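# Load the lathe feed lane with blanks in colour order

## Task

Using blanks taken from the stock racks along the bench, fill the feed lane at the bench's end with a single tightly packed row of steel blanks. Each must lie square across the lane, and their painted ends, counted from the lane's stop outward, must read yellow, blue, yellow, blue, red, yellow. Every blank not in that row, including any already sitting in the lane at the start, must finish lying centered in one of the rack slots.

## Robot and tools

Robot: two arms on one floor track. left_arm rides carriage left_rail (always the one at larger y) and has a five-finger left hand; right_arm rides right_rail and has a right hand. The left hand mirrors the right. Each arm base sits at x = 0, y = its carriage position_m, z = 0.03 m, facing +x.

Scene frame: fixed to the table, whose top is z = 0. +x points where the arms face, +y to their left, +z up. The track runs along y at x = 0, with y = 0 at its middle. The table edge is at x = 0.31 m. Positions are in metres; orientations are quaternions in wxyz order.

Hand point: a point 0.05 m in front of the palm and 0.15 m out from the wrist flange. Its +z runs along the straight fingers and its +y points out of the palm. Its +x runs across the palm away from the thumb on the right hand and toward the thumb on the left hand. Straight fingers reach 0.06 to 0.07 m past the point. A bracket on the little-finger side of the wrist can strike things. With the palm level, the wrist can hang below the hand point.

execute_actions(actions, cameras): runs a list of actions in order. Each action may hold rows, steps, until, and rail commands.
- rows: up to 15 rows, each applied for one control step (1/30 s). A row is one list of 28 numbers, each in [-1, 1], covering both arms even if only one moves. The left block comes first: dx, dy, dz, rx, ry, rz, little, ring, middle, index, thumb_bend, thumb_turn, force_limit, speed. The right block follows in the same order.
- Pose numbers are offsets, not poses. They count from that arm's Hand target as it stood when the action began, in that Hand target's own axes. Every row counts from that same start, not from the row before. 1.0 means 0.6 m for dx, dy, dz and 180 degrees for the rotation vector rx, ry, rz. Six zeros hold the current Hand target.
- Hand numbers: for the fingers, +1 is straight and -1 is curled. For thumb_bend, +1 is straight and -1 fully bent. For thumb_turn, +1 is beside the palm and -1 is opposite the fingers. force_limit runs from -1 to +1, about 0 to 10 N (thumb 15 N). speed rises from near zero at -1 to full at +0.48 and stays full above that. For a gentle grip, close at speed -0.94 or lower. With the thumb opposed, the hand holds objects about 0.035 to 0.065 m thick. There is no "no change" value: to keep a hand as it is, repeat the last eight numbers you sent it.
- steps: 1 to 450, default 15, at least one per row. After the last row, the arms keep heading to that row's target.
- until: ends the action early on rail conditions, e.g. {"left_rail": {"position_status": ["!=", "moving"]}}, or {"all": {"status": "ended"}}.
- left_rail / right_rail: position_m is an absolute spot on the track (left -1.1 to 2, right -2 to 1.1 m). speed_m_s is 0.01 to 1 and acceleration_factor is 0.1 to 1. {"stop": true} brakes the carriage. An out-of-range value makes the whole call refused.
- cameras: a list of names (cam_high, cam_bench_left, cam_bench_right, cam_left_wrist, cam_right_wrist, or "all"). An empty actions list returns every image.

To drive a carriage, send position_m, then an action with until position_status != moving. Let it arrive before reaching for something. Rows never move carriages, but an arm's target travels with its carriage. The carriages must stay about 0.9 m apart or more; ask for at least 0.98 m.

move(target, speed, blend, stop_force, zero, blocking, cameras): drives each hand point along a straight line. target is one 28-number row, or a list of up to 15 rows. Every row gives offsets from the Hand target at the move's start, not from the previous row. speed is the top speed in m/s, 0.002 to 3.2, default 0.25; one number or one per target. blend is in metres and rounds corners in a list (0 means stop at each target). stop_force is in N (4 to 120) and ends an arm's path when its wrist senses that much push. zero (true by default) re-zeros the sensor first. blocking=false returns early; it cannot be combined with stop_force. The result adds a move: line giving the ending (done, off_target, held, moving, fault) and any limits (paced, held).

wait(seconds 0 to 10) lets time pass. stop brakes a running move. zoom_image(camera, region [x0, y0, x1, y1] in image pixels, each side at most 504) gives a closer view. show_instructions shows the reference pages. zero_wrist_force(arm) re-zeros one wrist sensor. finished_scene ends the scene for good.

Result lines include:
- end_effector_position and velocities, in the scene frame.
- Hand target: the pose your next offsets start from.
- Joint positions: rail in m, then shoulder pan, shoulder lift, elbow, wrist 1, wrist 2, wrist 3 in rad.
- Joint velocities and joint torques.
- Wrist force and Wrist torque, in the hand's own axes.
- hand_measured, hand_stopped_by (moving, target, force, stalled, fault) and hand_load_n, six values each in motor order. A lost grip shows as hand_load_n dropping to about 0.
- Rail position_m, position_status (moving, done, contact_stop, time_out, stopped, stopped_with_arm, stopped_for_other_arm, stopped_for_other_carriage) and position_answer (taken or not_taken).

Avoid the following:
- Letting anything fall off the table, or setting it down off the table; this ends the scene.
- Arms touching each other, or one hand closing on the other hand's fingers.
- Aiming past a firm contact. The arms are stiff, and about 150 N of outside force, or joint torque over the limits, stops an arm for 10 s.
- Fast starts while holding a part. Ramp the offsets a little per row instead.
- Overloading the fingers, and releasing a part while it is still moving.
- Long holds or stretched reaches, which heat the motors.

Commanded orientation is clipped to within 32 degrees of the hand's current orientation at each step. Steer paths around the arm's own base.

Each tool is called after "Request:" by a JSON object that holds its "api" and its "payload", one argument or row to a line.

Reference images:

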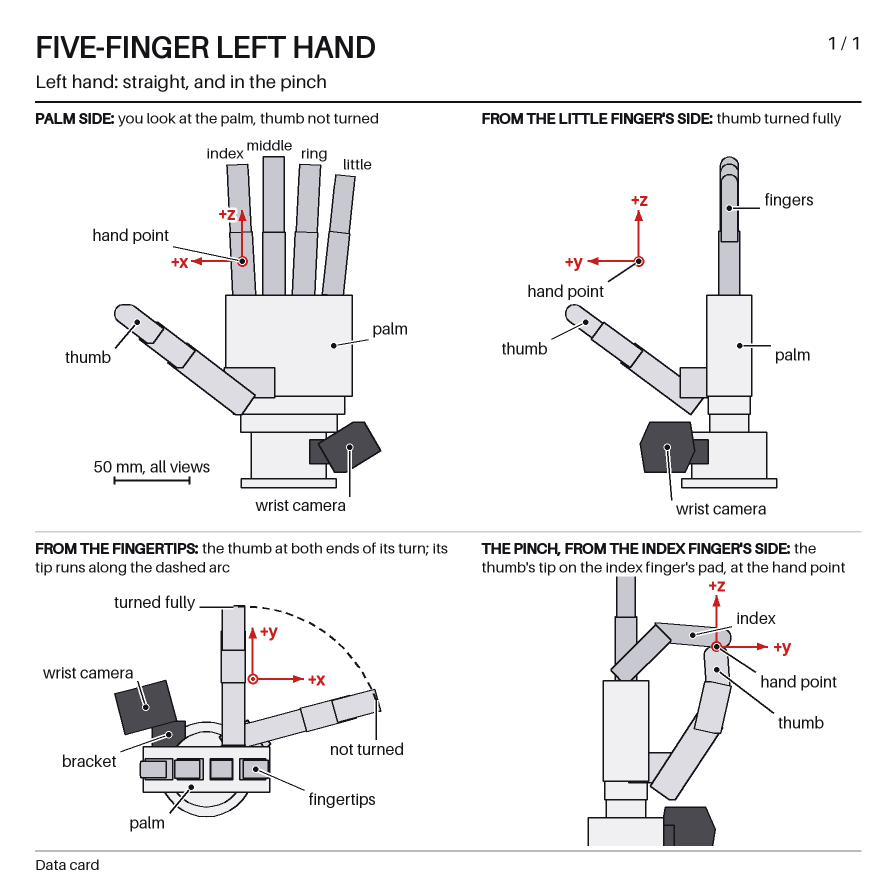

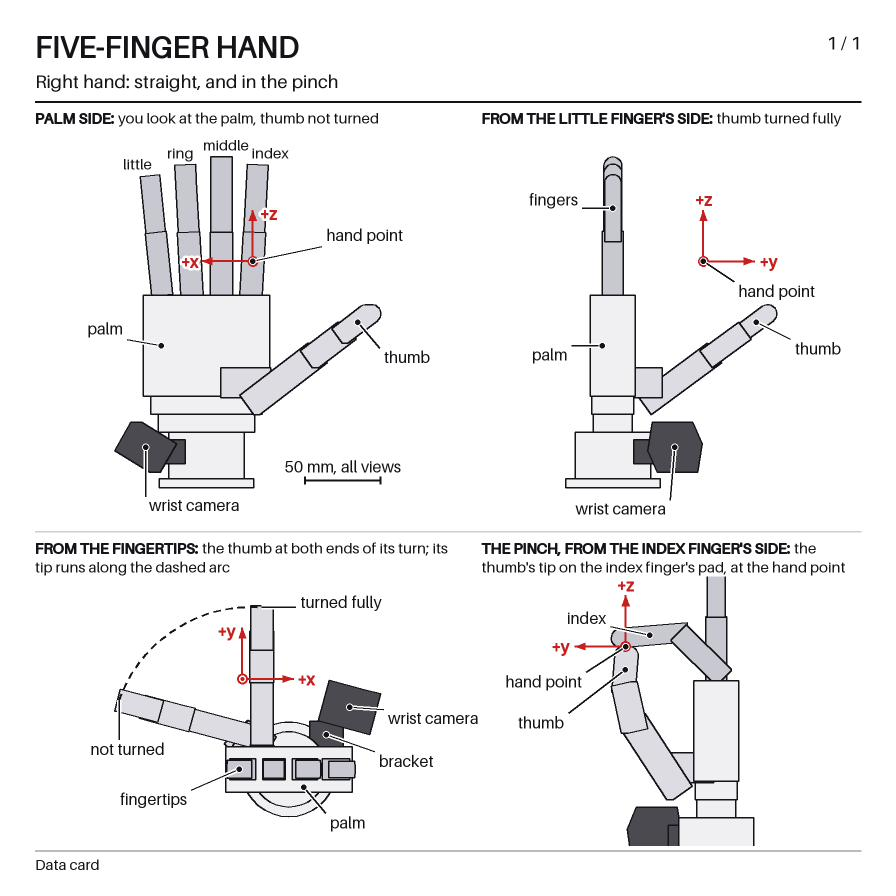

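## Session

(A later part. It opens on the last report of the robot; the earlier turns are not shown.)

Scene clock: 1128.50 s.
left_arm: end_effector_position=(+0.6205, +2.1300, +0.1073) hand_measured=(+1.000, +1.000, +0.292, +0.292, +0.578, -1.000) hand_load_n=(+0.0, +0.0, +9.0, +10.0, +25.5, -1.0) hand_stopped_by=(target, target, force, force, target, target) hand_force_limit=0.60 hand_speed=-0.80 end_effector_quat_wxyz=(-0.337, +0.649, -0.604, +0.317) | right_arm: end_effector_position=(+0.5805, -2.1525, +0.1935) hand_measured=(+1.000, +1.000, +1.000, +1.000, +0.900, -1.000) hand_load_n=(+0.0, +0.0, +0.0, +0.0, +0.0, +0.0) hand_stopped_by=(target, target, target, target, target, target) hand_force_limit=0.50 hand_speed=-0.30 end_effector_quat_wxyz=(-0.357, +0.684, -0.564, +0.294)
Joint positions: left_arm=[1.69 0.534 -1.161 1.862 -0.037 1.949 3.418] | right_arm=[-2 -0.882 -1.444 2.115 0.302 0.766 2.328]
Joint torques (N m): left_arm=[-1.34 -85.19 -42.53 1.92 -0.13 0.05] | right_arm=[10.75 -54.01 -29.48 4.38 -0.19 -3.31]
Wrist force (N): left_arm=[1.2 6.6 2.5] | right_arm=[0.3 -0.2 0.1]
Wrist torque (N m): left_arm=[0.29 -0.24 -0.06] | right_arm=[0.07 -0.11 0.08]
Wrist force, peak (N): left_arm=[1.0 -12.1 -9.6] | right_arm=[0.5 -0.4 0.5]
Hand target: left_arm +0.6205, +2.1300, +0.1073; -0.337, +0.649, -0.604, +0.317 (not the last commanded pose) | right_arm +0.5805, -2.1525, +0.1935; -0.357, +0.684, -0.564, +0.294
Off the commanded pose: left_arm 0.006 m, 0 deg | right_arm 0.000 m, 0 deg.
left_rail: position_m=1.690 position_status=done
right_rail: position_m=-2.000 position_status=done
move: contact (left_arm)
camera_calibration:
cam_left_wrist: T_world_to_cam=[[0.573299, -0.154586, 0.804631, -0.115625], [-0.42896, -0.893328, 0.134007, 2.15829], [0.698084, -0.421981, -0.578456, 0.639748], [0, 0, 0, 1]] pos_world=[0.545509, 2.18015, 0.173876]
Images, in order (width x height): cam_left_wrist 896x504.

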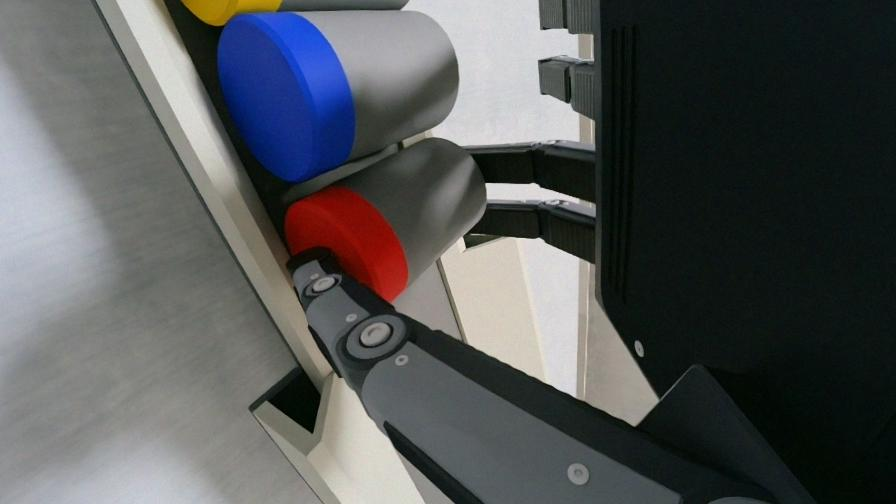

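Request:
{"api": "move", "payload": {
  "target": [
    [0,0,0,0,0,0,1,1,0.85,0.85,0.85,-1,0.5,-0.3,0,0,0,0,0,0,1,1,1,1,0.9,-1,0.5,-0.3],
    [0,-0.041,-0.0287,0,0,0,1,1,0.85,0.85,0.85,-1,0.5,-0.3,0,0,0,0,0,0,1,1,1,1,0.9,-1,0.5,-0.3],
    [0.0935,-0.1857,-0.1786,0,-0.0046,-0.0032,1,1,0.85,0.85,0.85,-1,0.5,-0.3,0,0,0,0,0,0,1,1,1,1,0.9,-1,0.5,-0.3]
  ],
  "speed": [0.03,0.06,0.3],
  "blend": [0,0.01,0],
  "cameras": ["cam_left_wrist"]
}}

Request:
{"api": "execute_actions", "payload": {
  "actions": [
    {"left_rail":{"position_m":-1.02,"acceleration_factor":0.9},"steps":240,"until":{"all":{"status":"ended"}}}
  ],
  "cameras": ["cam_left_wrist"]
}}

Scene clock: 1157.93 s.
left_arm: end_effector_position=(+0.6004, +2.0730, +0.2602) hand_measured=(+1.000, +1.000, +0.850, +0.850, +0.850, -1.000) hand_load_n=(+0.0, +0.0, +0.0, +0.0, +0.0, +0.0) hand_stopped_by=(target, target, target, target, target, target) hand_force_limit=0.50 hand_speed=-0.30 end_effector_quat_wxyz=(-0.339, +0.654, -0.599, +0.314) | right_arm: end_effector_position=(+0.5805, -2.1525, +0.1935) hand_measured=(+1.000, +1.000, +1.000, +1.000, +0.900, -1.000) hand_load_n=(+0.0, +0.0, +0.0, +0.0, +0.0, +0.0) hand_stopped_by=(target, target, target, target, target, target) hand_force_limit=0.50 hand_speed=-0.30 end_effector_quat_wxyz=(-0.357, +0.684, -0.564, +0.294)
Joint positions: left_arm=[1.69 0.459 -1.393 1.857 0.181 1.875 3.358] | right_arm=[-2 -0.882 -1.444 2.115 0.302 0.766 2.328]
Joint torques (N m): left_arm=[-11 -68.43 -46.1 3.48 -1.29 -2.26] | right_arm=[8.37 -50.31 -28.69 4.73 -0.21 -3.32]
Wrist force (N): left_arm=[1.2 1.8 -1.5] | right_arm=[0.7 -0.2 0.3]
Wrist torque (N m): left_arm=[0.33 -0.33 0.07] | right_arm=[0.06 -0.17 0.10]
Wrist force, peak (N): left_arm=[1.0 6.9 2.3] | right_arm=[0.7 -0.3 0.3]
Hand target: left_arm +0.6004, +2.0730, +0.2603; -0.339, +0.654, -0.599, +0.314 | right_arm +0.5805, -2.1525, +0.1935; -0.357, +0.684, -0.564, +0.294
Off the commanded pose: left_arm 0.000 m, 0 deg | right_arm 0.000 m, 0 deg.
left_rail: position_m=1.690 position_status=done
right_rail: position_m=-2.000 position_status=done
move: done
camera_calibration:
cam_left_wrist: T_world_to_cam=[[0.576011, -0.144525, 0.804565, -0.258308], [-0.413171, -0.900741, 0.134, 2.08419], [0.705338, -0.409608, -0.57855, 0.688154], [0, 0, 0, 1]] pos_world=[0.524534, 2.12186, 0.326675]
Images, in order (width x height): cam_left_wrist 896x504.

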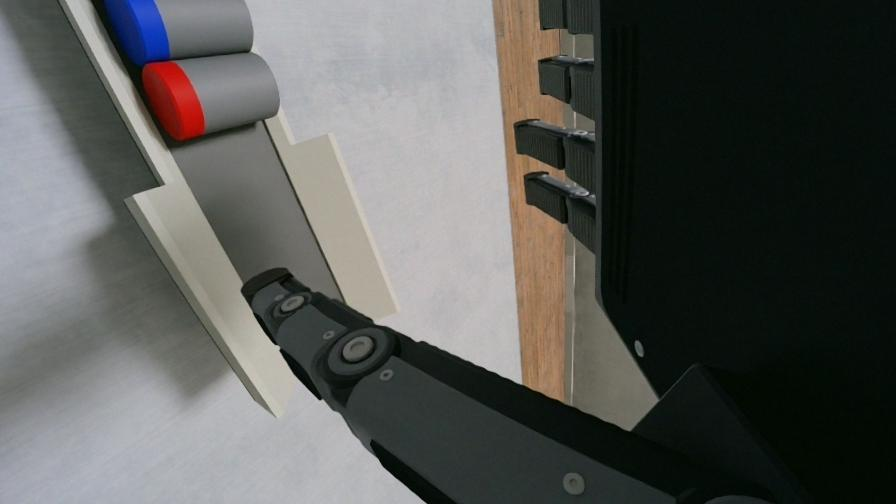

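Scene clock: 1161.80 s.
left_arm: end_effector_position=(+0.6004, -0.6370, +0.2603) hand_measured=(+1.000, +1.000, +0.850, +0.850, +0.850, -1.000) hand_load_n=(+0.0, -0.5, +0.0, +0.0, +0.0, +0.0) hand_stopped_by=(target, target, target, target, target, target) hand_force_limit=0.50 hand_speed=-0.30 end_effector_quat_wxyz=(-0.339, +0.654, -0.599, +0.314) | right_arm: end_effector_position=(+0.5805, -2.1525, +0.1935) hand_measured=(+1.000, +1.000, +1.000, +1.000, +0.900, -1.000) hand_load_n=(+0.0, +0.0, +0.0, +0.0, +0.0, +0.0) hand_stopped_by=(target, target, target, target, target, target) hand_force_limit=0.50 hand_speed=-0.30 end_effector_quat_wxyz=(-0.357, +0.684, -0.564, +0.294)
Joint positions: left_arm=[-1.02 0.459 -1.393 1.857 0.181 1.875 3.358] | right_arm=[-2 -0.882 -1.444 2.115 0.302 0.766 2.328]
Joint torques (N m): left_arm=[16.85 -47.85 -34.34 0.05 1.17 -1.79] | right_arm=[11.36 -54.93 -28.15 5 0.1 -2.95]
Wrist force (N): left_arm=[1.2 1.5 -1.6] | right_arm=[0.4 -0.2 0.3]
Wrist torque (N m): left_arm=[0.30 -0.35 0.09] | right_arm=[0.07 -0.13 0.08]
Wrist force, peak (N): left_arm=[3.0 2.1 -1.6] | right_arm=[1.0 0.0 0.3]
Hand target: left_arm +0.6004, -0.6370, +0.2603; -0.339, +0.654, -0.599, +0.314 | right_arm +0.5805, -2.1525, +0.1935; -0.357, +0.684, -0.564, +0.294
Off the commanded pose: left_arm 0.000 m, 0 deg | right_arm 0.000 m, 0 deg.
left_rail: position_m=-1.020 position_status=done
right_rail: position_m=-2.000 position_status=done
camera_calibration:
cam_left_wrist: T_world_to_cam=[[0.576017, -0.144511, 0.804562, -0.650045], [-0.413162, -0.900743, 0.134012, -0.35684], [0.705338, -0.409608, -0.57855, -0.421826], [0, 0, 0, 1]] pos_world=[0.524534, -0.588143, 0.326775]
Images, in order (width x height): cam_left_wrist 896x504.

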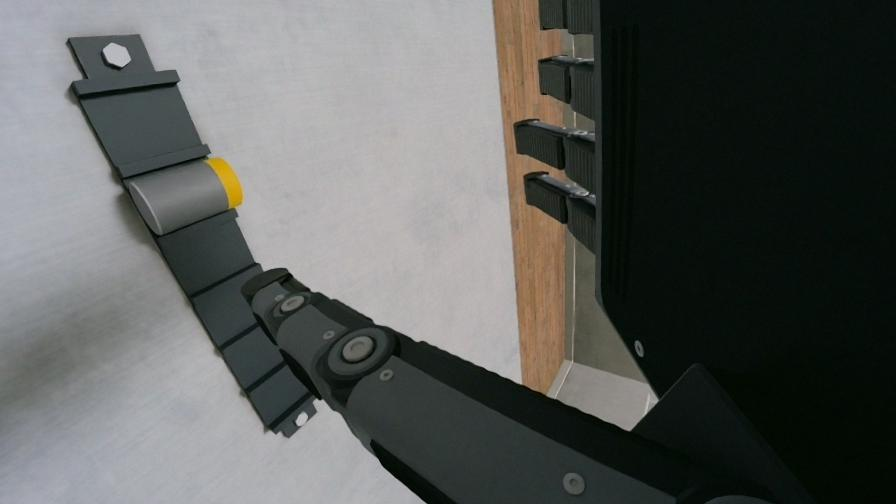

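Request:
{"api": "move", "payload": {
  "target": [
    [0,0.2980,0.2088,0,0,0,1,1,0.85,0.85,0.85,-1,0.5,-0.3,0,0,0,0,0,0,1,1,1,1,0.9,-1,0.5,-0.3],
    [0,0.2980,0.2088,0,0,0,1,1,0.85,0.85,0.57,-1,0.5,-0.3,0,0,0,0,0,0,1,1,1,1,0.9,-1,0.5,-0.3],
    [0,0.2980,0.2088,0,0,0,1,1,0.1,0.1,0.57,-1,0.65,-0.75,0,0,0,0,0,0,1,1,1,1,0.9,-1,0.5,-0.3]
  ],
  "speed": [0.25,0.1,0.1],
  "cameras": ["cam_left_wrist"]
}}

Scene clock: 1170.03 s.
left_arm: end_effector_position=(+0.6007, -0.6379, +0.0420) hand_measured=(+1.000, +1.000, +0.348, +0.312, +0.574, -1.000) hand_load_n=(+0.0, +0.0, +4.0, +10.5, +11.0, +0.5) hand_stopped_by=(target, target, force, force, target, target) hand_force_limit=0.65 hand_speed=-0.75 end_effector_quat_wxyz=(-0.339, +0.654, -0.599, +0.314) | right_arm: end_effector_position=(+0.5805, -2.1525, +0.1935) hand_measured=(+1.000, +1.000, +1.000, +1.000, +0.900, -1.000) hand_load_n=(+0.0, +0.0, +0.0, +0.0, +0.0, +0.0) hand_stopped_by=(target, target, target, target, target, target) hand_force_limit=0.50 hand_speed=-0.30 end_effector_quat_wxyz=(-0.357, +0.684, -0.564, +0.294)
Joint positions: left_arm=[-1.02 0.457 -1.159 2.017 -0.214 1.874 3.357] | right_arm=[-2 -0.882 -1.444 2.115 0.302 0.766 2.328]
Joint torques (N m): left_arm=[17.14 -58.62 -27.09 5.87 0.91 -1.09] | right_arm=[7.13 -53.75 -29.04 4.55 -0.06 -3.38]
Wrist force (N): left_arm=[3.1 -10.1 -2.8] | right_arm=[0.5 -0.3 0.2]
Wrist torque (N m): left_arm=[0.31 -0.25 0.12] | right_arm=[0.06 -0.13 0.09]
Wrist force, peak (N): left_arm=[3.1 -11.4 -1.4] | right_arm=[0.9 -0.2 0.2]
Hand target: left_arm +0.6007, -0.6379, +0.0420; -0.339, +0.654, -0.599, +0.314 | right_arm +0.5805, -2.1525, +0.1935; -0.357, +0.684, -0.564, +0.294
Off the commanded pose: left_arm 0.000 m, 0 deg | right_arm 0.000 m, 0 deg.
left_rail: position_m=-1.020 position_status=done
right_rail: position_m=-2.000 position_status=done
move: done
camera_calibration:
cam_left_wrist: T_world_to_cam=[[0.57588, -0.14454, 0.804655, -0.474667], [-0.413197, -0.900741, 0.133919, -0.328242], [0.705429, -0.409602, -0.578442, -0.54876], [0, 0, 0, 1]] pos_world=[0.524835, -0.589043, 0.108476]
Images, in order (width x height): cam_left_wrist 896x504.

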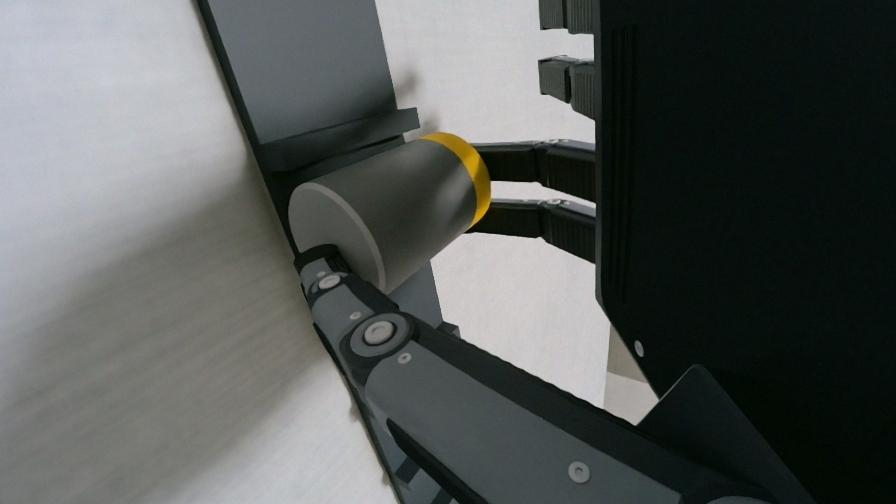

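Request:
{"api": "move", "payload": {
  "target": [
    [0,0,0,0,0,0,1,1,0.05,0.05,0.57,-1,0.65,-0.8,0,0,0,0,0,0,1,1,1,1,0.9,-1,0.5,-0.3],
    [0,-0.0137,-0.0096,0,0,0,1,1,0.05,0.05,0.57,-1,0.65,-0.8,0,0,0,0,0,0,1,1,1,1,0.9,-1,0.5,-0.3],
    [0,-0.0137,-0.0096,0,0,0,1,1,0.02,0.02,0.57,-1,0.6,-0.8,0,0,0,0,0,0,1,1,1,1,0.9,-1,0.5,-0.3],
    [0.0018,-0.3189,-0.1781,0,0.0046,0.0032,1,1,0.02,0.02,0.57,-1,0.6,-0.8,0,0,0,0,0,0,1,1,1,1,0.9,-1,0.5,-0.3]
  ],
  "speed": [0.05,0.08,0.08,0.25],
  "cameras": ["cam_left_wrist"]
}}

Scene clock: 1181.53 s.
left_arm: end_effector_position=(+0.6227, -0.6361, +0.2599) hand_measured=(+1.000, +1.000, +0.302, +0.298, +0.576, -1.000) hand_load_n=(+0.0, +0.0, +11.5, +6.5, +21.0, +3.0) hand_stopped_by=(target, target, force, force, target, target) hand_force_limit=0.60 hand_speed=-0.80 end_effector_quat_wxyz=(-0.337, +0.649, -0.604, +0.317) | right_arm: end_effector_position=(+0.5805, -2.1525, +0.1935) hand_measured=(+1.000, +1.000, +1.000, +1.000, +0.900, -1.000) hand_load_n=(+0.0, +0.0, +0.0, +0.0, +0.0, +0.0) hand_stopped_by=(target, target, target, target, target, target) hand_force_limit=0.50 hand_speed=-0.30 end_effector_quat_wxyz=(-0.357, +0.684, -0.564, +0.294)
Joint positions: left_arm=[-1.02 0.448 -1.362 1.819 0.189 1.881 3.362] | right_arm=[-2 -0.882 -1.444 2.115 0.302 0.766 2.328]
Joint torques (N m): left_arm=[-10.76 -74.88 -50.32 2.83 2.68 2.42] | right_arm=[10.81 -52.66 -28.74 4.65 -0.1 -3.35]
Wrist force (N): left_arm=[1.1 6.3 1.9] | right_arm=[0.4 -0.3 0.4]
Wrist torque (N m): left_arm=[0.32 -0.32 -0.28] | right_arm=[0.04 -0.13 0.08]
Wrist force, peak (N): left_arm=[1.3 -13.1 -1.9] | right_arm=[0.7 -0.3 0.5]
Hand target: left_arm +0.6227, -0.6361, +0.2600; -0.337, +0.649, -0.604, +0.317 | right_arm +0.5805, -2.1525, +0.1935; -0.357, +0.684, -0.564, +0.294
Off the commanded pose: left_arm 0.000 m, 0 deg | right_arm 0.000 m, 0 deg.
left_rail: position_m=-1.020 position_status=done
right_rail: position_m=-2.000 position_status=done
move: done
camera_calibration:
cam_left_wrist: T_world_to_cam=[[0.573299, -0.154586, 0.804631, -0.667194], [-0.42896, -0.893328, 0.134007, -0.332241], [0.698084, -0.421981, -0.578456, -0.440814], [0, 0, 0, 1]] pos_world=[0.547709, -0.585954, 0.326376]
Images, in order (width x height): cam_left_wrist 896x504.

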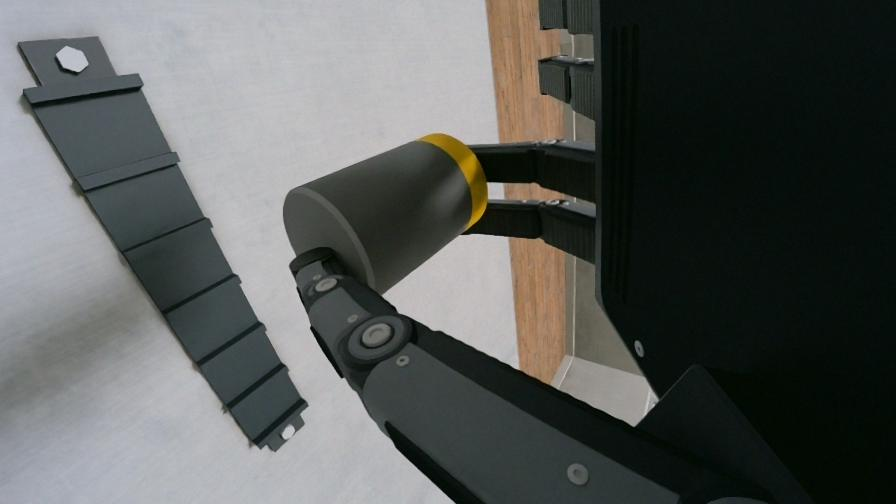

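Request:
{"api": "execute_actions", "payload": {
  "actions": [
    {"left_rail":{"position_m":1.7056,"acceleration_factor":0.7},"steps":240,"until":{"all":{"status":"ended"}}}
  ]
}}

Request:
{"api": "move", "payload": {
  "target": [0,0.1911,0.1339,0,0,0,1,1,0.02,0.02,0.57,-1,0.6,-0.8,0,0,0,0,0,0,1,1,1,1,0.9,-1,0.5,-0.3],
  "speed": 0.2,
  "cameras": ["cam_left_wrist"]
}}

Scene clock: 1189.87 s.
left_arm: end_effector_position=(+0.6227, +2.0895, +0.2600) hand_measured=(+1.000, +1.000, +0.302, +0.298, +0.576, -1.000) hand_load_n=(+0.0, +0.0, +12.0, +6.5, +21.0, +3.5) hand_stopped_by=(target, target, force, force, target, target) hand_force_limit=0.60 hand_speed=-0.80 end_effector_quat_wxyz=(-0.337, +0.649, -0.604, +0.317) | right_arm: end_effector_position=(+0.5805, -2.1525, +0.1935) hand_measured=(+1.000, +1.000, +1.000, +1.000, +0.900, -1.000) hand_load_n=(+0.0, +0.0, +0.0, +0.0, +0.0, +0.0) hand_stopped_by=(target, target, target, target, target, target) hand_force_limit=0.50 hand_speed=-0.30 end_effector_quat_wxyz=(-0.357, +0.684, -0.564, +0.294)
Joint positions: left_arm=[1.706 0.448 -1.362 1.819 0.189 1.881 3.362] | right_arm=[-2 -0.882 -1.444 2.115 0.302 0.766 2.328]
Joint torques (N m): left_arm=[-1.23 -52.69 -38.82 0.02 0.21 1.76] | right_arm=[9.74 -57.23 -30.18 4.71 0.25 -3.19]
Wrist force (N): left_arm=[1.0 6.1 1.8] | right_arm=[0.3 -0.3 0.4]
Wrist torque (N m): left_arm=[0.30 -0.30 -0.28] | right_arm=[0.04 -0.11 0.08]
Wrist force, peak (N): left_arm=[3.1 6.8 1.7] | right_arm=[0.7 -0.4 0.5]
Hand target: left_arm +0.6227, +2.0894, +0.2600; -0.337, +0.649, -0.604, +0.317 | right_arm +0.5805, -2.1525, +0.1935; -0.357, +0.684, -0.564, +0.294
Off the commanded pose: left_arm 0.000 m, 0 deg | right_arm 0.000 m, 0 deg.
left_rail: position_m=1.706 position_status=done
right_rail: position_m=-2.000 position_status=done

Scene clock: 1191.13 s.
left_arm: end_effector_position=(+0.6229, +2.0889, +0.1201) hand_measured=(+1.000, +1.000, +0.302, +0.298, +0.576, -1.000) hand_load_n=(+0.0, +0.0, +12.0, +6.5, +21.0, +3.5) hand_stopped_by=(target, target, force, force, target, target) hand_force_limit=0.60 hand_speed=-0.80 end_effector_quat_wxyz=(-0.337, +0.649, -0.604, +0.317) | right_arm: end_effector_position=(+0.5805, -2.1525, +0.1935) hand_measured=(+1.000, +1.000, +1.000, +1.000, +0.900, -1.000) hand_load_n=(+0.0, +0.0, +0.0, +0.0, +0.0, +0.0) hand_stopped_by=(target, target, target, target, target, target) hand_force_limit=0.50 hand_speed=-0.30 end_effector_quat_wxyz=(-0.357, +0.684, -0.564, +0.294)
Joint positions: left_arm=[1.706 0.446 -1.231 1.936 -0.06 1.88 3.362] | right_arm=[-2 -0.882 -1.444 2.115 0.302 0.766 2.328]
Joint torques (N m): left_arm=[-10.33 -56.13 -24.04 -1.23 -0.7 -2.01] | right_arm=[7.35 -54.43 -28.87 4.54 -0.12 -3.54]
Wrist force (N): left_arm=[1.1 6.5 2.0] | right_arm=[0.7 -0.3 0.2]
Wrist torque (N m): left_arm=[0.36 -0.29 -0.12] | right_arm=[0.06 -0.16 0.10]
Wrist force, peak (N): left_arm=[1.6 8.3 3.2] | right_arm=[0.8 -0.3 0.2]
Hand target: left_arm +0.6229, +2.0889, +0.1200; -0.337, +0.649, -0.604, +0.317 | right_arm +0.5805, -2.1525, +0.1935; -0.357, +0.684, -0.564, +0.294
Off the commanded pose: left_arm 0.000 m, 0 deg | right_arm 0.000 m, 0 deg.
left_rail: position_m=1.706 position_status=done
right_rail: position_m=-2.000 position_status=done
move: done
camera_calibration:
cam_left_wrist: T_world_to_cam=[[0.573264, -0.154659, 0.804642, -0.133401], [-0.429006, -0.893316, 0.133941, 2.12091], [0.698085, -0.42198, -0.578455, 0.628074], [0, 0, 0, 1]] pos_world=[0.547909, 2.13905, 0.186576]
Images, in order (width x height): cam_left_wrist 896x504.

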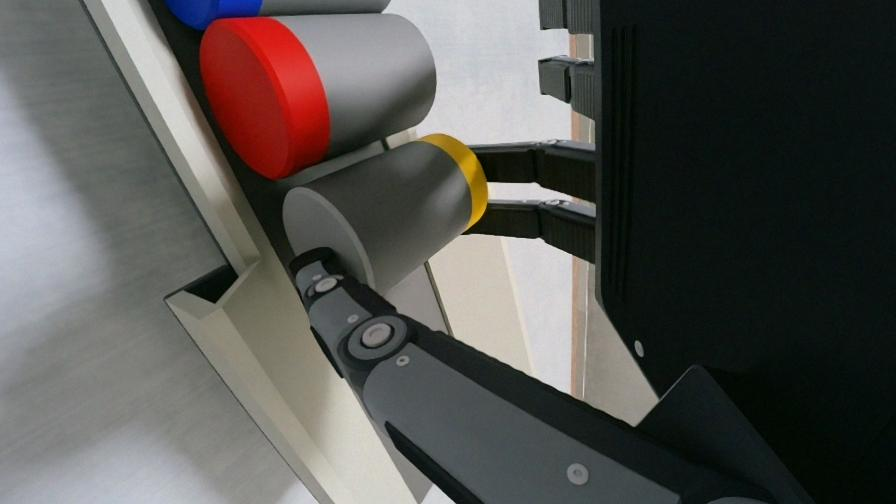

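Request:
{"api": "move", "payload": {
  "target": [0,0.0184,0.0129,0,0,0,1,1,0.02,0.02,0.57,-1,0.6,-0.8,0,0,0,0,0,0,1,1,1,1,0.9,-1,0.5,-0.3],
  "speed": 0.02,
  "stop_force": 8,
  "cameras": ["cam_left_wrist"]
}}

Scene clock: 1200.00 s.
left_arm: end_effector_position=(+0.6229, +2.0889, +0.1123) hand_measured=(+1.000, +1.000, +0.302, +0.298, +0.576, -1.000) hand_load_n=(+0.0, +0.0, +11.5, +6.5, +21.0, +3.0) hand_stopped_by=(target, target, force, force, target, target) hand_force_limit=0.60 hand_speed=-0.80 end_effector_quat_wxyz=(-0.337, +0.649, -0.604, +0.317) | right_arm: end_effector_position=(+0.5805, -2.1525, +0.1935) hand_measured=(+1.000, +1.000, +1.000, +1.000, +0.900, -1.000) hand_load_n=(+0.0, +0.0, -0.5, +0.0, +0.0, +0.5) hand_stopped_by=(target, target, target, target, target, target) hand_force_limit=0.50 hand_speed=-0.30 end_effector_quat_wxyz=(-0.357, +0.684, -0.564, +0.294)
Joint positions: left_arm=[1.706 0.446 -1.222 1.941 -0.073 1.88 3.362] | right_arm=[-2 -0.882 -1.444 2.115 0.302 0.766 2.328]
Joint torques (N m): left_arm=[3.55 -79.02 -43.7 2.17 -0.88 -0.83] | right_arm=[7.26 -55.41 -29.79 4.67 0.37 -3.2]
Wrist force (N): left_arm=[1.2 6.3 2.2] | right_arm=[0.2 -0.3 0.1]
Wrist torque (N m): left_arm=[0.31 -0.31 -0.10] | right_arm=[0.07 -0.10 0.07]
Wrist force, peak (N): left_arm=[1.4 6.7 2.4] | right_arm=[0.7 -0.5 0.4]
Hand target: left_arm +0.6229, +2.0889, +0.1123; -0.337, +0.649, -0.604, +0.317 (not the last commanded pose) | right_arm +0.5805, -2.1525, +0.1935; -0.357, +0.684, -0.564, +0.294
Off the commanded pose: left_arm 0.006 m, 0 deg | right_arm 0.000 m, 0 deg.
left_rail: position_m=1.706 position_status=done
right_rail: position_m=-2.000 position_status=done
move: contact (left_arm)
camera_calibration:
cam_left_wrist: T_world_to_cam=[[0.573264, -0.154659, 0.804642, -0.127125], [-0.429006, -0.893316, 0.133941, 2.12195], [0.698085, -0.42198, -0.578455, 0.623562], [0, 0, 0, 1]] pos_world=[0.547909, 2.13905, 0.178776]
Images, in order (width x height): cam_left_wrist 896x504.

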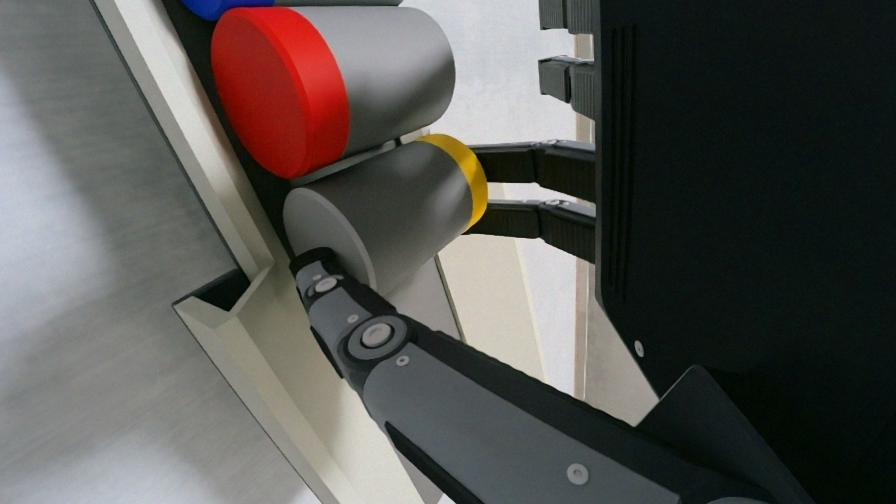

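Request:
{"api": "move", "payload": {
  "target": [
    [0,0,0,0,0,0,1,1,0.42,0.42,0.6,-1,0.5,-0.5,0,0,0,0,0,0,1,1,1,1,0.9,-1,0.5,-0.3],
    [0,-0.0273,-0.0191,0,0,0,1,1,0.42,0.42,0.6,-1,0.5,-0.5,0,0,0,0,0,0,1,1,1,1,0.9,-1,0.5,-0.3],
    [0,-0.1979,-0.1387,0,0,0,1,1,0.42,0.42,0.6,-1,0.5,-0.5,0,0,0,0,0,0,1,1,1,1,0.9,-1,0.5,-0.3]
  ],
  "speed": [0.03,0.05,0.2],
  "cameras": ["cam_left_wrist"]
}}

Request:
{"api": "zoom_image", "payload": {
  "camera": "cam_left_wrist",
  "region": [60, 0, 400, 240]
}}

Scene clock: 1207.70 s.
left_arm: end_effector_position=(+0.6226, +2.0894, +0.2572) hand_measured=(+1.000, +1.000, +0.400, +0.420, +0.600, -1.000) hand_load_n=(+0.0, +0.0, +0.0, +0.0, +0.0, +0.0) hand_stopped_by=(target, target, stalled, target, target, target) hand_force_limit=0.50 hand_speed=-0.50 end_effector_quat_wxyz=(-0.337, +0.649, -0.604, +0.317) | right_arm: end_effector_position=(+0.5805, -2.1525, +0.1935) hand_measured=(+1.000, +1.000, +1.000, +1.000, +0.900, -1.000) hand_load_n=(+0.0, +0.0, -0.5, +0.0, +0.0, +0.0) hand_stopped_by=(target, target, target, target, target, target) hand_force_limit=0.50 hand_speed=-0.30 end_effector_quat_wxyz=(-0.357, +0.684, -0.564, +0.294)
Joint positions: left_arm=[1.706 0.448 -1.36 1.822 0.184 1.881 3.362] | right_arm=[-2 -0.882 -1.444 2.115 0.302 0.766 2.328]
Joint torques (N m): left_arm=[15.45 -70.76 -46.44 2.78 2.24 2.47] | right_arm=[9.14 -55.78 -29.15 4.84 0.07 -3.39]
Wrist force (N): left_arm=[0.8 2.0 -1.0] | right_arm=[0.4 -0.3 0.2]
Wrist torque (N m): left_arm=[0.38 -0.31 -0.20] | right_arm=[0.05 -0.13 0.09]
Wrist force, peak (N): left_arm=[0.1 4.6 -15.0] | right_arm=[0.8 -0.2 0.3]
Hand target: left_arm +0.6226, +2.0895, +0.2573; -0.337, +0.649, -0.604, +0.317 | right_arm +0.5805, -2.1525, +0.1935; -0.357, +0.684, -0.564, +0.294
Off the commanded pose: left_arm 0.000 m, 0 deg | right_arm 0.000 m, 0 deg.
left_rail: position_m=1.706 position_status=done
right_rail: position_m=-2.000 position_status=done
move: done
camera_calibration:
cam_left_wrist: T_world_to_cam=[[0.573264, -0.154659, 0.804642, -0.243533], [-0.429006, -0.893316, 0.133941, 2.10294], [0.698085, -0.42198, -0.578455, 0.707901], [0, 0, 0, 1]] pos_world=[0.547609, 2.13965, 0.323776]
Images, in order (width x height): cam_left_wrist 896x504.

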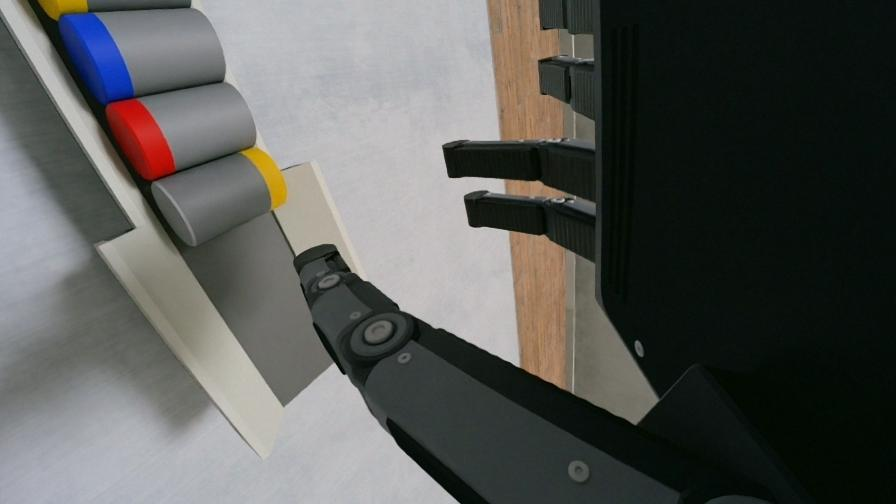

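Scaled by 1.482 from the camera's 896x504 image, which has a finer 1280x720 frame.

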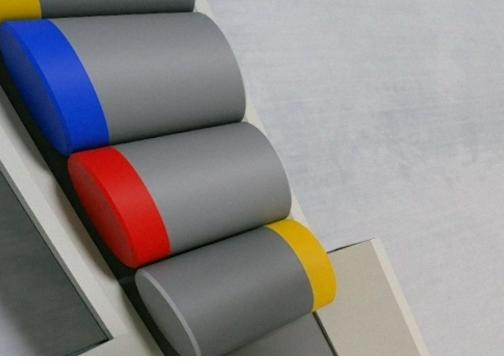

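Request:
{"api": "zoom_image", "payload": {
  "camera": "cam_left_wrist",
  "region": [90, 70, 330, 260]
}}

Scaled by 2.100 from the camera's 896x504 image, which has a finer 1280x720 frame.

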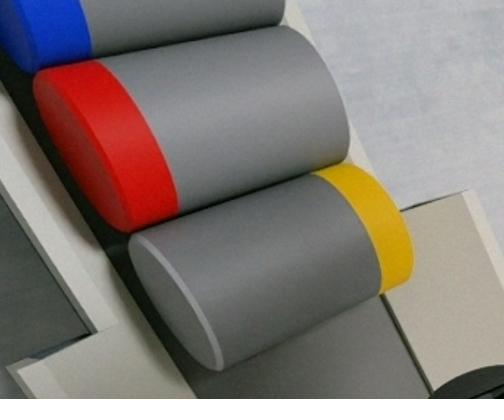

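Request:
{"api": "execute_actions", "payload": {
  "actions": [
    {"left_rail":{"position_m":1.85},"steps":60,"until":{"all":{"status":"ended"}}}
  ],
  "cameras": ["cam_high","cam_bench_left","cam_bench_right","cam_left_wrist"]
}}

Request:
{"api": "zoom_image", "payload": {
  "camera": "cam_left_wrist",
  "region": [60, 60, 400, 400]
}}

Scene clock: 1228.00 s.
left_arm: end_effector_position=(+0.6226, +2.2339, +0.2573) hand_measured=(+1.000, +1.000, +0.400, +0.420, +0.600, -1.000) hand_load_n=(+0.0, +0.0, +0.0, +0.0, +0.0, +0.0) hand_stopped_by=(target, target, stalled, target, target, target) hand_force_limit=0.50 hand_speed=-0.50 end_effector_quat_wxyz=(-0.337, +0.649, -0.604, +0.317) | right_arm: end_effector_position=(+0.5805, -2.1525, +0.1935) hand_measured=(+1.000, +1.000, +1.000, +1.000, +0.900, -1.000) hand_load_n=(+0.0, +0.0, +0.0, +0.0, +0.0, +0.0) hand_stopped_by=(target, target, target, target, target, target) hand_force_limit=0.50 hand_speed=-0.30 end_effector_quat_wxyz=(-0.357, +0.684, -0.564, +0.294)
Joint positions: left_arm=[1.85 0.448 -1.36 1.822 0.184 1.881 3.362] | right_arm=[-2 -0.882 -1.444 2.115 0.302 0.766 2.328]
Joint torques (N m): left_arm=[7.58 -60.1 -40.84 1.72 0.52 2.24] | right_arm=[9.74 -54.77 -29.76 4.73 -0.05 -3.35]
Wrist force (N): left_arm=[1.1 1.5 -1.4] | right_arm=[0.5 -0.3 0.2]
Wrist torque (N m): left_arm=[0.31 -0.36 -0.17] | right_arm=[0.06 -0.13 0.09]
Wrist force, peak (N): left_arm=[2.8 1.8 -1.4] | right_arm=[0.8 -0.2 0.3]
Hand target: left_arm +0.6226, +2.2338, +0.2573; -0.337, +0.649, -0.604, +0.317 | right_arm +0.5805, -2.1525, +0.1935; -0.357, +0.684, -0.564, +0.294
Off the commanded pose: left_arm 0.000 m, 0 deg | right_arm 0.000 m, 0 deg.
left_rail: position_m=1.850 position_status=done
right_rail: position_m=-2.000 position_status=done
camera_calibration:
cam_left_wrist: T_world_to_cam=[[0.573275, -0.154664, 0.804633, -0.221271], [-0.428944, -0.893354, 0.13389, 2.23199], [0.698114, -0.421898, -0.578479, 0.768697], [0, 0, 0, 1]] pos_world=[0.547609, 2.28405, 0.323875]
Images, in order (width x height): cam_high 896x504, cam_bench_left 896x504, cam_bench_right 896x504, cam_left_wrist 896x504.

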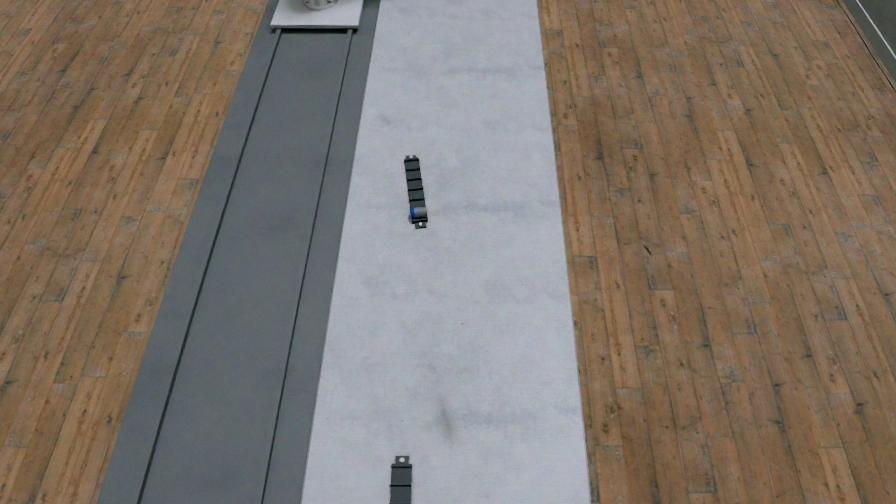

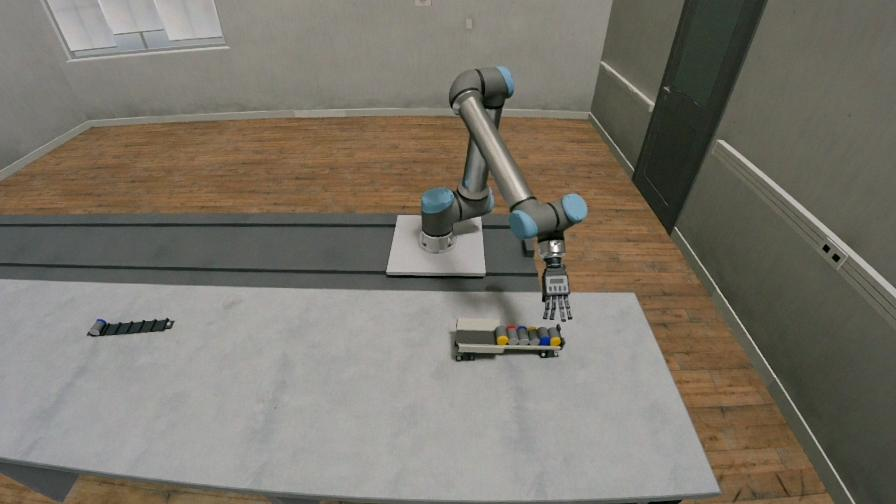

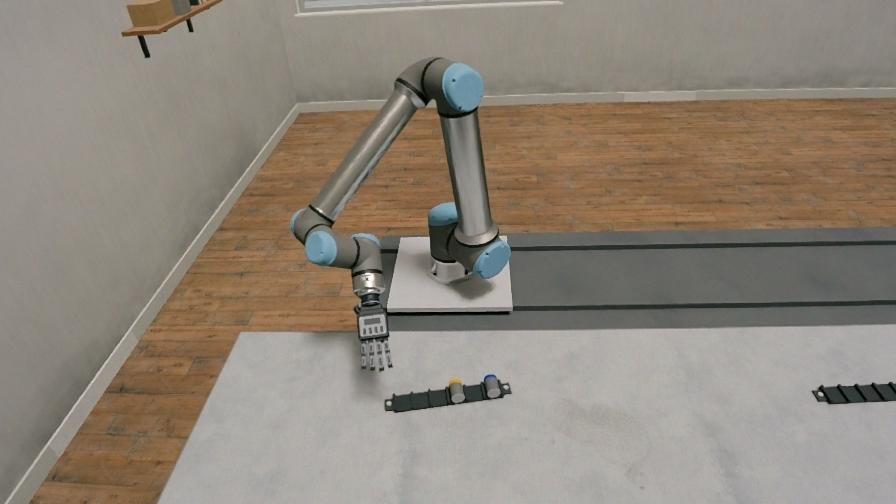

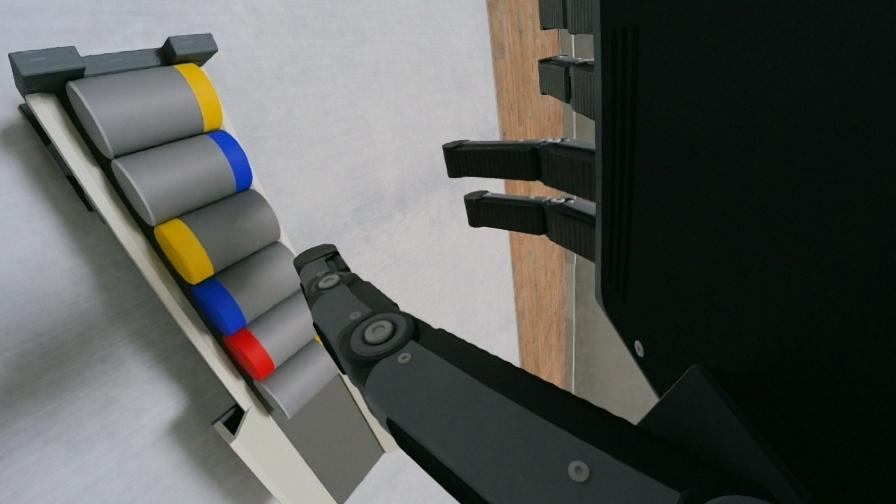

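Scaled by 1.482 from the camera's 896x504 image, which has a finer 1280x720 frame.

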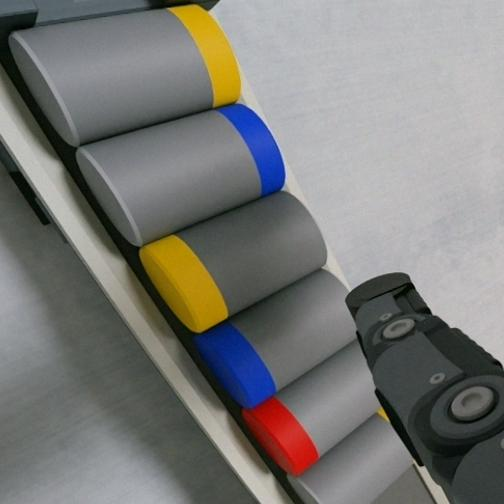

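Request:
{"api": "zoom_image", "payload": {
  "camera": "cam_bench_right",
  "region": [370, 350, 530, 430]
}}

Request:
{"api": "zoom_image", "payload": {
  "camera": "cam_high",
  "region": [380, 140, 460, 240]
}}

Scaled by 3.150 from the camera's 896x504 image, which has a finer 1280x720 frame.

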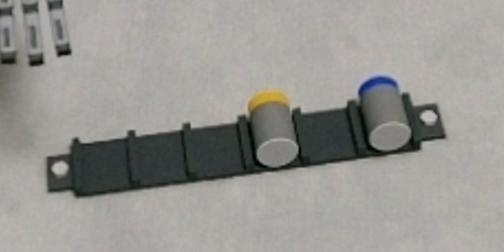

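Scaled by 5.040 from the camera's 896x504 image, which has a finer 1280x720 frame.

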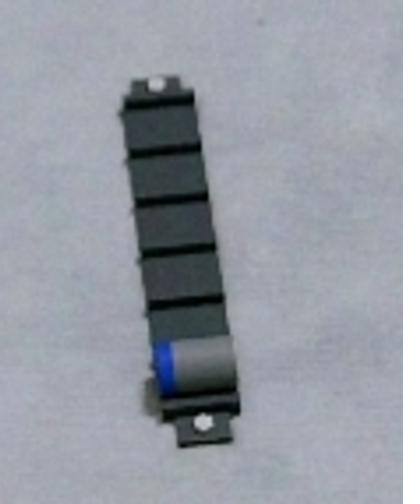

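Request:
{"api": "finished_scene", "payload": {

}}

The scene is finished: the task was done.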